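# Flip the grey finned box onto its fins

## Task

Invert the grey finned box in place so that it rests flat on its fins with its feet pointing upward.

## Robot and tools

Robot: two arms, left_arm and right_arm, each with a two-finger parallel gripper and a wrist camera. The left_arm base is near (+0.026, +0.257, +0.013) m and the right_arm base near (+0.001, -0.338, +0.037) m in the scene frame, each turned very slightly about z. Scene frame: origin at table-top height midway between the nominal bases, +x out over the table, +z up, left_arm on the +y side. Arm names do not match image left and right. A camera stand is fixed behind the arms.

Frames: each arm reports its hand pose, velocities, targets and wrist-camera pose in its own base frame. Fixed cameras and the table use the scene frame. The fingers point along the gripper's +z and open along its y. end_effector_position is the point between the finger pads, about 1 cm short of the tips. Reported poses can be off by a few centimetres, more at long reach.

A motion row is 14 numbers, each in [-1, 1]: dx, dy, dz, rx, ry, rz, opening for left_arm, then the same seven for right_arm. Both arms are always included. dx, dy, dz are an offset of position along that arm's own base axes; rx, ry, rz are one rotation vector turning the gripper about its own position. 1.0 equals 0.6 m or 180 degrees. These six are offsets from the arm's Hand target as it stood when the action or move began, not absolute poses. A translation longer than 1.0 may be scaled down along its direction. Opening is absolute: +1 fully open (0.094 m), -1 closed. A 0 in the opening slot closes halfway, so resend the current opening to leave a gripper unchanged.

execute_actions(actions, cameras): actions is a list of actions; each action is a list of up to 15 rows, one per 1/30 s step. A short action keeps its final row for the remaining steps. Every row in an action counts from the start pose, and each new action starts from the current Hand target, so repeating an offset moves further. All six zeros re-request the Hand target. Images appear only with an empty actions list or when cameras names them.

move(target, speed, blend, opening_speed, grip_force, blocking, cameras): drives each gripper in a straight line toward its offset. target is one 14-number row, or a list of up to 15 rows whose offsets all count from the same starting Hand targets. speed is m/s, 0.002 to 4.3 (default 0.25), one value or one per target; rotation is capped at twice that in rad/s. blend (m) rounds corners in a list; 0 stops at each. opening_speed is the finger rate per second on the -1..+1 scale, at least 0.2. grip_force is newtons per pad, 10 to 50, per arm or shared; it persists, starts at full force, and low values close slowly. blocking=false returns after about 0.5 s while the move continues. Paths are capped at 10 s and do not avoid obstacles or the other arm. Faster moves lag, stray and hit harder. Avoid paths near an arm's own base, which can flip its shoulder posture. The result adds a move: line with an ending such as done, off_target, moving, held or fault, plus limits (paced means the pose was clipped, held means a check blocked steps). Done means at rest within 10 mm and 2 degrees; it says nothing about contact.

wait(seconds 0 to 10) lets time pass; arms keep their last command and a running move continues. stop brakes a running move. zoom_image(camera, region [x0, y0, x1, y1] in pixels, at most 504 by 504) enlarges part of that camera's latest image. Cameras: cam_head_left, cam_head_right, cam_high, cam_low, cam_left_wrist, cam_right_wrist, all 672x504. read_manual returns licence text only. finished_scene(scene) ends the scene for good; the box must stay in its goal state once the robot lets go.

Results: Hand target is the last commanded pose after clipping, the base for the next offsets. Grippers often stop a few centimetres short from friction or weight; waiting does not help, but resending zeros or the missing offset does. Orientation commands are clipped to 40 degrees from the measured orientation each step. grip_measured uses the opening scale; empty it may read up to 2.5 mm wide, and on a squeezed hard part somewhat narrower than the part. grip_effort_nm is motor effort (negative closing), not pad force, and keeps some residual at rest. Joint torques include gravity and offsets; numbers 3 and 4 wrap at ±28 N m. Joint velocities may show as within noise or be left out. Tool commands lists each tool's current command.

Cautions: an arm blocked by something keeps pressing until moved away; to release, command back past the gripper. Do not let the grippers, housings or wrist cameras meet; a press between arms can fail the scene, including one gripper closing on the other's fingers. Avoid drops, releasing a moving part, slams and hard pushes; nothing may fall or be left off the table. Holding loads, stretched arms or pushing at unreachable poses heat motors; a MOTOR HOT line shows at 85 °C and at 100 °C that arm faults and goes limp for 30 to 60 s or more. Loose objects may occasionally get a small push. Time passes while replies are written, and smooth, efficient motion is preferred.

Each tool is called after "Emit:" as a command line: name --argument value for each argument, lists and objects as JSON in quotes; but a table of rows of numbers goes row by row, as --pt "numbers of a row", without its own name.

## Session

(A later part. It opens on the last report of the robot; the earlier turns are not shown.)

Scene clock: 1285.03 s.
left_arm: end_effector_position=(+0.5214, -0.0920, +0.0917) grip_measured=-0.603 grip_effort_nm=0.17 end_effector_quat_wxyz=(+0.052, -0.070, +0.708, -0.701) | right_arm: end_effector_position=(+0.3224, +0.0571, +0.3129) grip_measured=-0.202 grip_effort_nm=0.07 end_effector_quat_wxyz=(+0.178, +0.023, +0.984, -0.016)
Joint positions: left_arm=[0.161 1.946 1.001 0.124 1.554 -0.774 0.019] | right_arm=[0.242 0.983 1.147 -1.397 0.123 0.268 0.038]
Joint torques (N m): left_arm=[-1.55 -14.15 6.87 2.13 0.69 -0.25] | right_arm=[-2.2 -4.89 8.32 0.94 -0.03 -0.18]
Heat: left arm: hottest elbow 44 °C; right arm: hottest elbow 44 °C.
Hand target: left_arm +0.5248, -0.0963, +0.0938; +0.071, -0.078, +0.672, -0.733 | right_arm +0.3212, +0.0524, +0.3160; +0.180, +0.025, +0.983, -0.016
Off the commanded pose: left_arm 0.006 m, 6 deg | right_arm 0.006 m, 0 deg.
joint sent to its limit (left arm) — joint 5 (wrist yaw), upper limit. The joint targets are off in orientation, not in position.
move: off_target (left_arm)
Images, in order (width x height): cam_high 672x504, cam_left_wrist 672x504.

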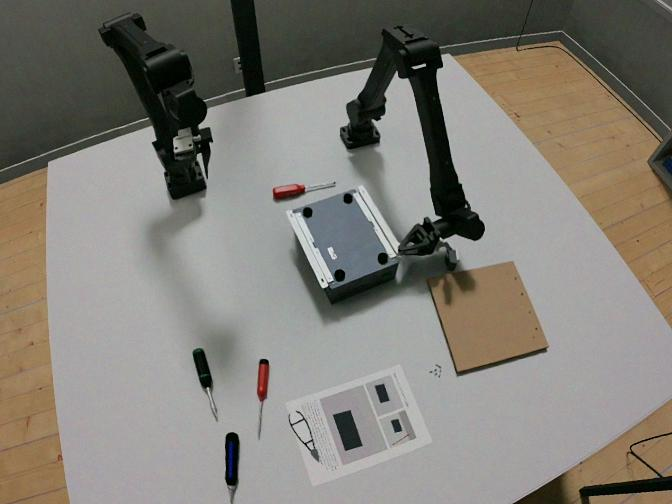

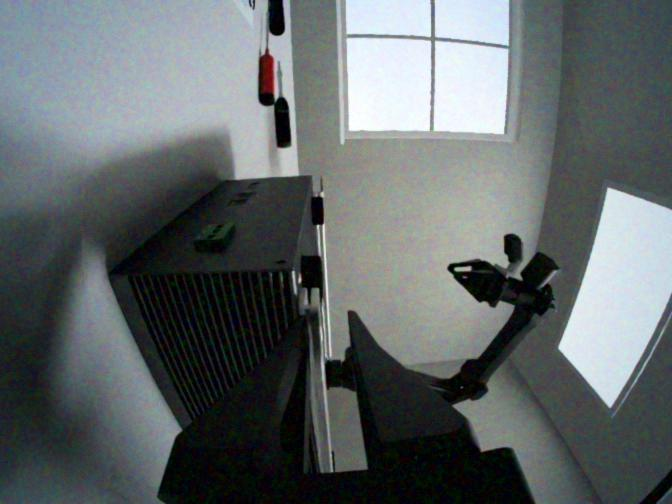

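Emit:
move --target '[0, 0, -0.0058, 0.03, 0.0076, 0, -0.2, 0, 0, 0, 0, 0, 0, -0.2]' --opening_speed 0.5 --speed 0.02 --cameras '["cam_left_wrist", "cam_high"]'

Emit:
zoom_image --camera "cam_left_wrist" --region '[90, 150, 520, 504]'

Scene clock: 1304.33 s.
left_arm: end_effector_position=(+0.5256, -0.0911, +0.0899) grip_measured=-0.203 grip_effort_nm=0.17 end_effector_quat_wxyz=(+0.061, -0.079, +0.714, -0.693) | right_arm: end_effector_position=(+0.3224, +0.0571, +0.3129) grip_measured=-0.202 grip_effort_nm=0.07 end_effector_quat_wxyz=(+0.178, +0.023, +0.984, -0.016)
Joint positions: left_arm=[0.161 1.946 0.985 0.237 1.523 -0.869 0.037] | right_arm=[0.242 0.983 1.147 -1.397 0.123 0.268 0.038]
Joint torques (N m): left_arm=[-1.61 -14.8 5.7 2.21 0.41 -0.22] | right_arm=[-1.9 -3.9 8.39 1.01 -0.09 -0.12]
Heat: left arm: hottest elbow 44 °C; right arm: hottest elbow 44 °C.
Hand target: left_arm +0.5248, -0.0963, +0.0904; +0.067, -0.083, +0.706, -0.700 | right_arm +0.3212, +0.0524, +0.3160; +0.180, +0.025, +0.983, -0.016
Off the commanded pose: left_arm 0.005 m, 1 deg | right_arm 0.006 m, 0 deg.
move: done
Images, in order (width x height): cam_high 672x504, cam_left_wrist 672x504.

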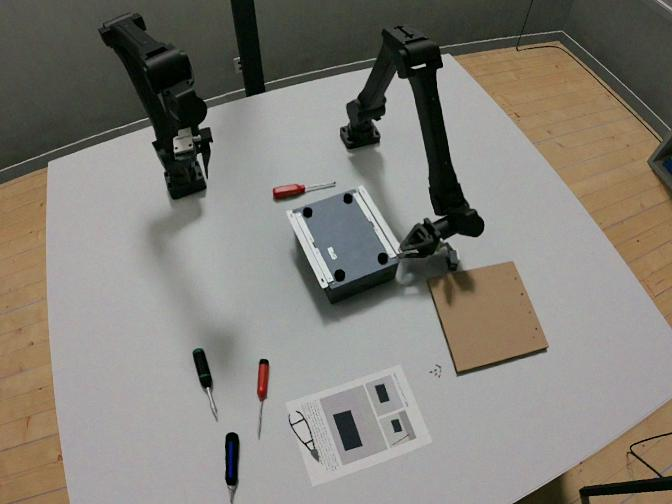

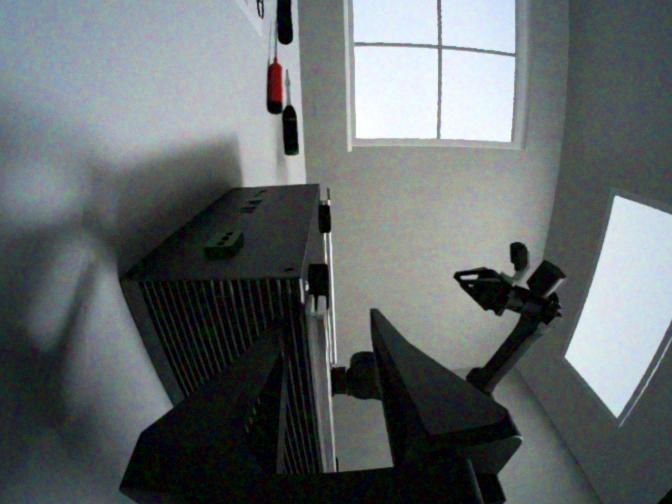

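Scaled by 1.172 from the camera's 672x504 image, which has a finer 960x720 frame.

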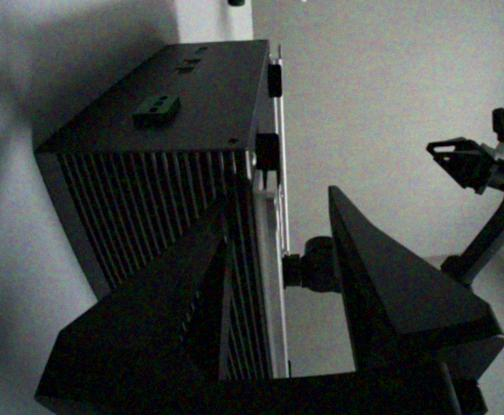

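Emit:
move --pt "-0.008 0.07 0 0 0 0.02 -0.2 0 0 0 0 0 0 -0.2" --pt "-0.02 0.2 0.08 0 0 0.07 -0.2 0 0 0 0 0 0 -0.2" --speed '[0.04, 0.1]' --blend 0.01 --cameras '["all"]'

Emit:
zoom_image --camera "cam_low" --region '[270, 230, 390, 310]'

Emit:
zoom_image --camera "cam_high" --region '[270, 170, 470, 320]'

Scene clock: 1315.77 s.
left_arm: end_effector_position=(+0.5138, +0.0215, +0.1337) grip_measured=-0.203 grip_effort_nm=0.17 end_effector_quat_wxyz=(+0.136, -0.160, +0.697, -0.686) | right_arm: end_effector_position=(+0.3224, +0.0571, +0.3129) grip_measured=-0.202 grip_effort_nm=0.07 end_effector_quat_wxyz=(+0.178, +0.023, +0.984, -0.016)
Joint positions: left_arm=[0.388 1.823 0.91 0.337 1.53 -1.025 0.037] | right_arm=[0.242 0.983 1.147 -1.397 0.123 0.268 0.038]
Joint torques (N m): left_arm=[-0.21 -14.1 6.19 2.32 0.53 -0.19] | right_arm=[-1.67 -4.37 8.44 1.07 -0.04 -0.15]
Heat: left arm: hottest elbow 43 °C; right arm: hottest elbow 44 °C.
Hand target: left_arm +0.5129, +0.0239, +0.1384; +0.143, -0.160, +0.693, -0.688 | right_arm +0.3212, +0.0524, +0.3160; +0.180, +0.025, +0.983, -0.016
Off the commanded pose: left_arm 0.005 m, 1 deg | right_arm 0.006 m, 0 deg.
move: done

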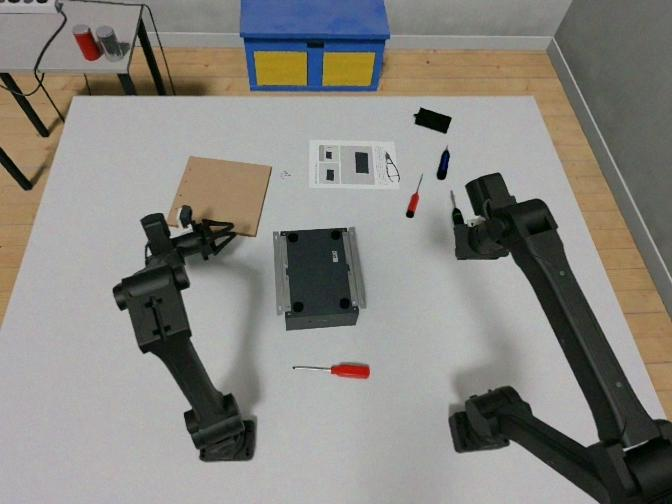

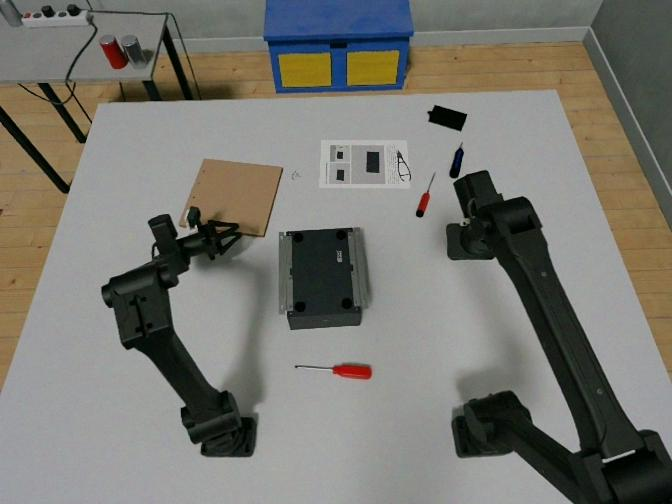

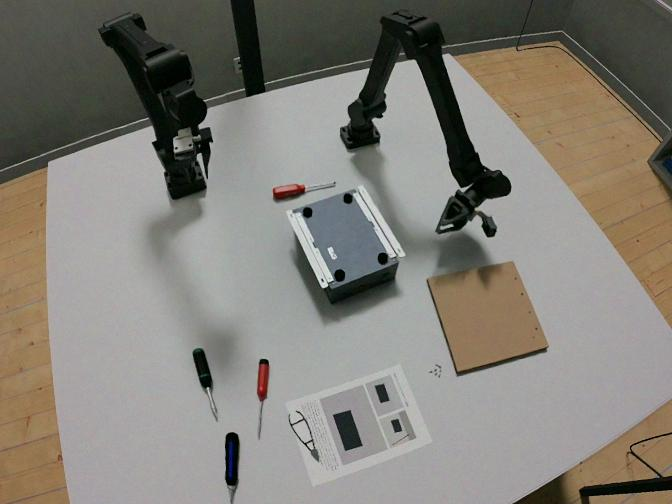

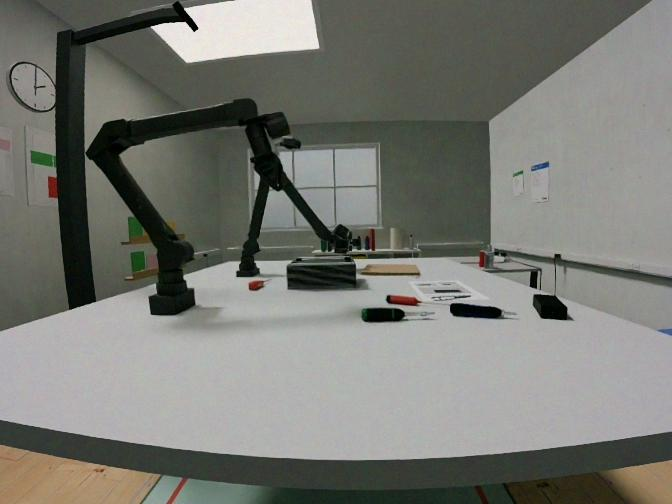

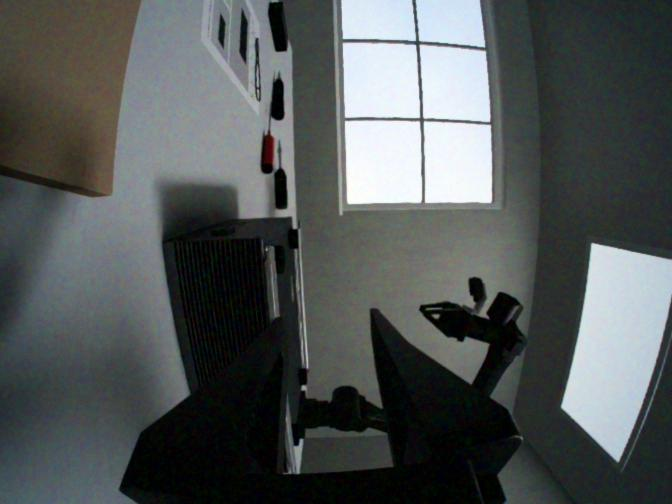

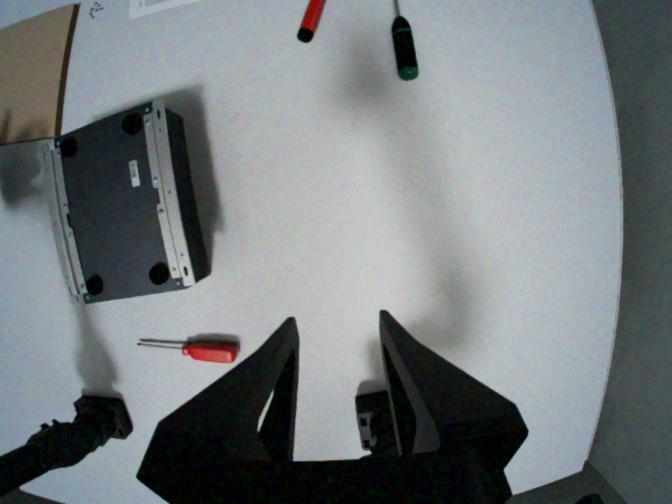

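Scaled by 4.200.

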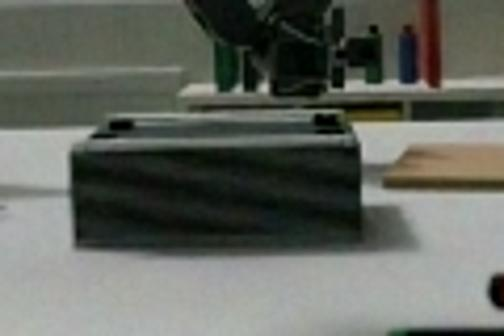

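Scaled by 2.520.

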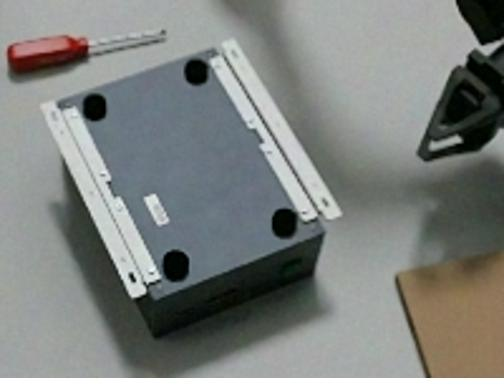

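Emit:
finished_scene --scene 2

The scene is finished: the task was done.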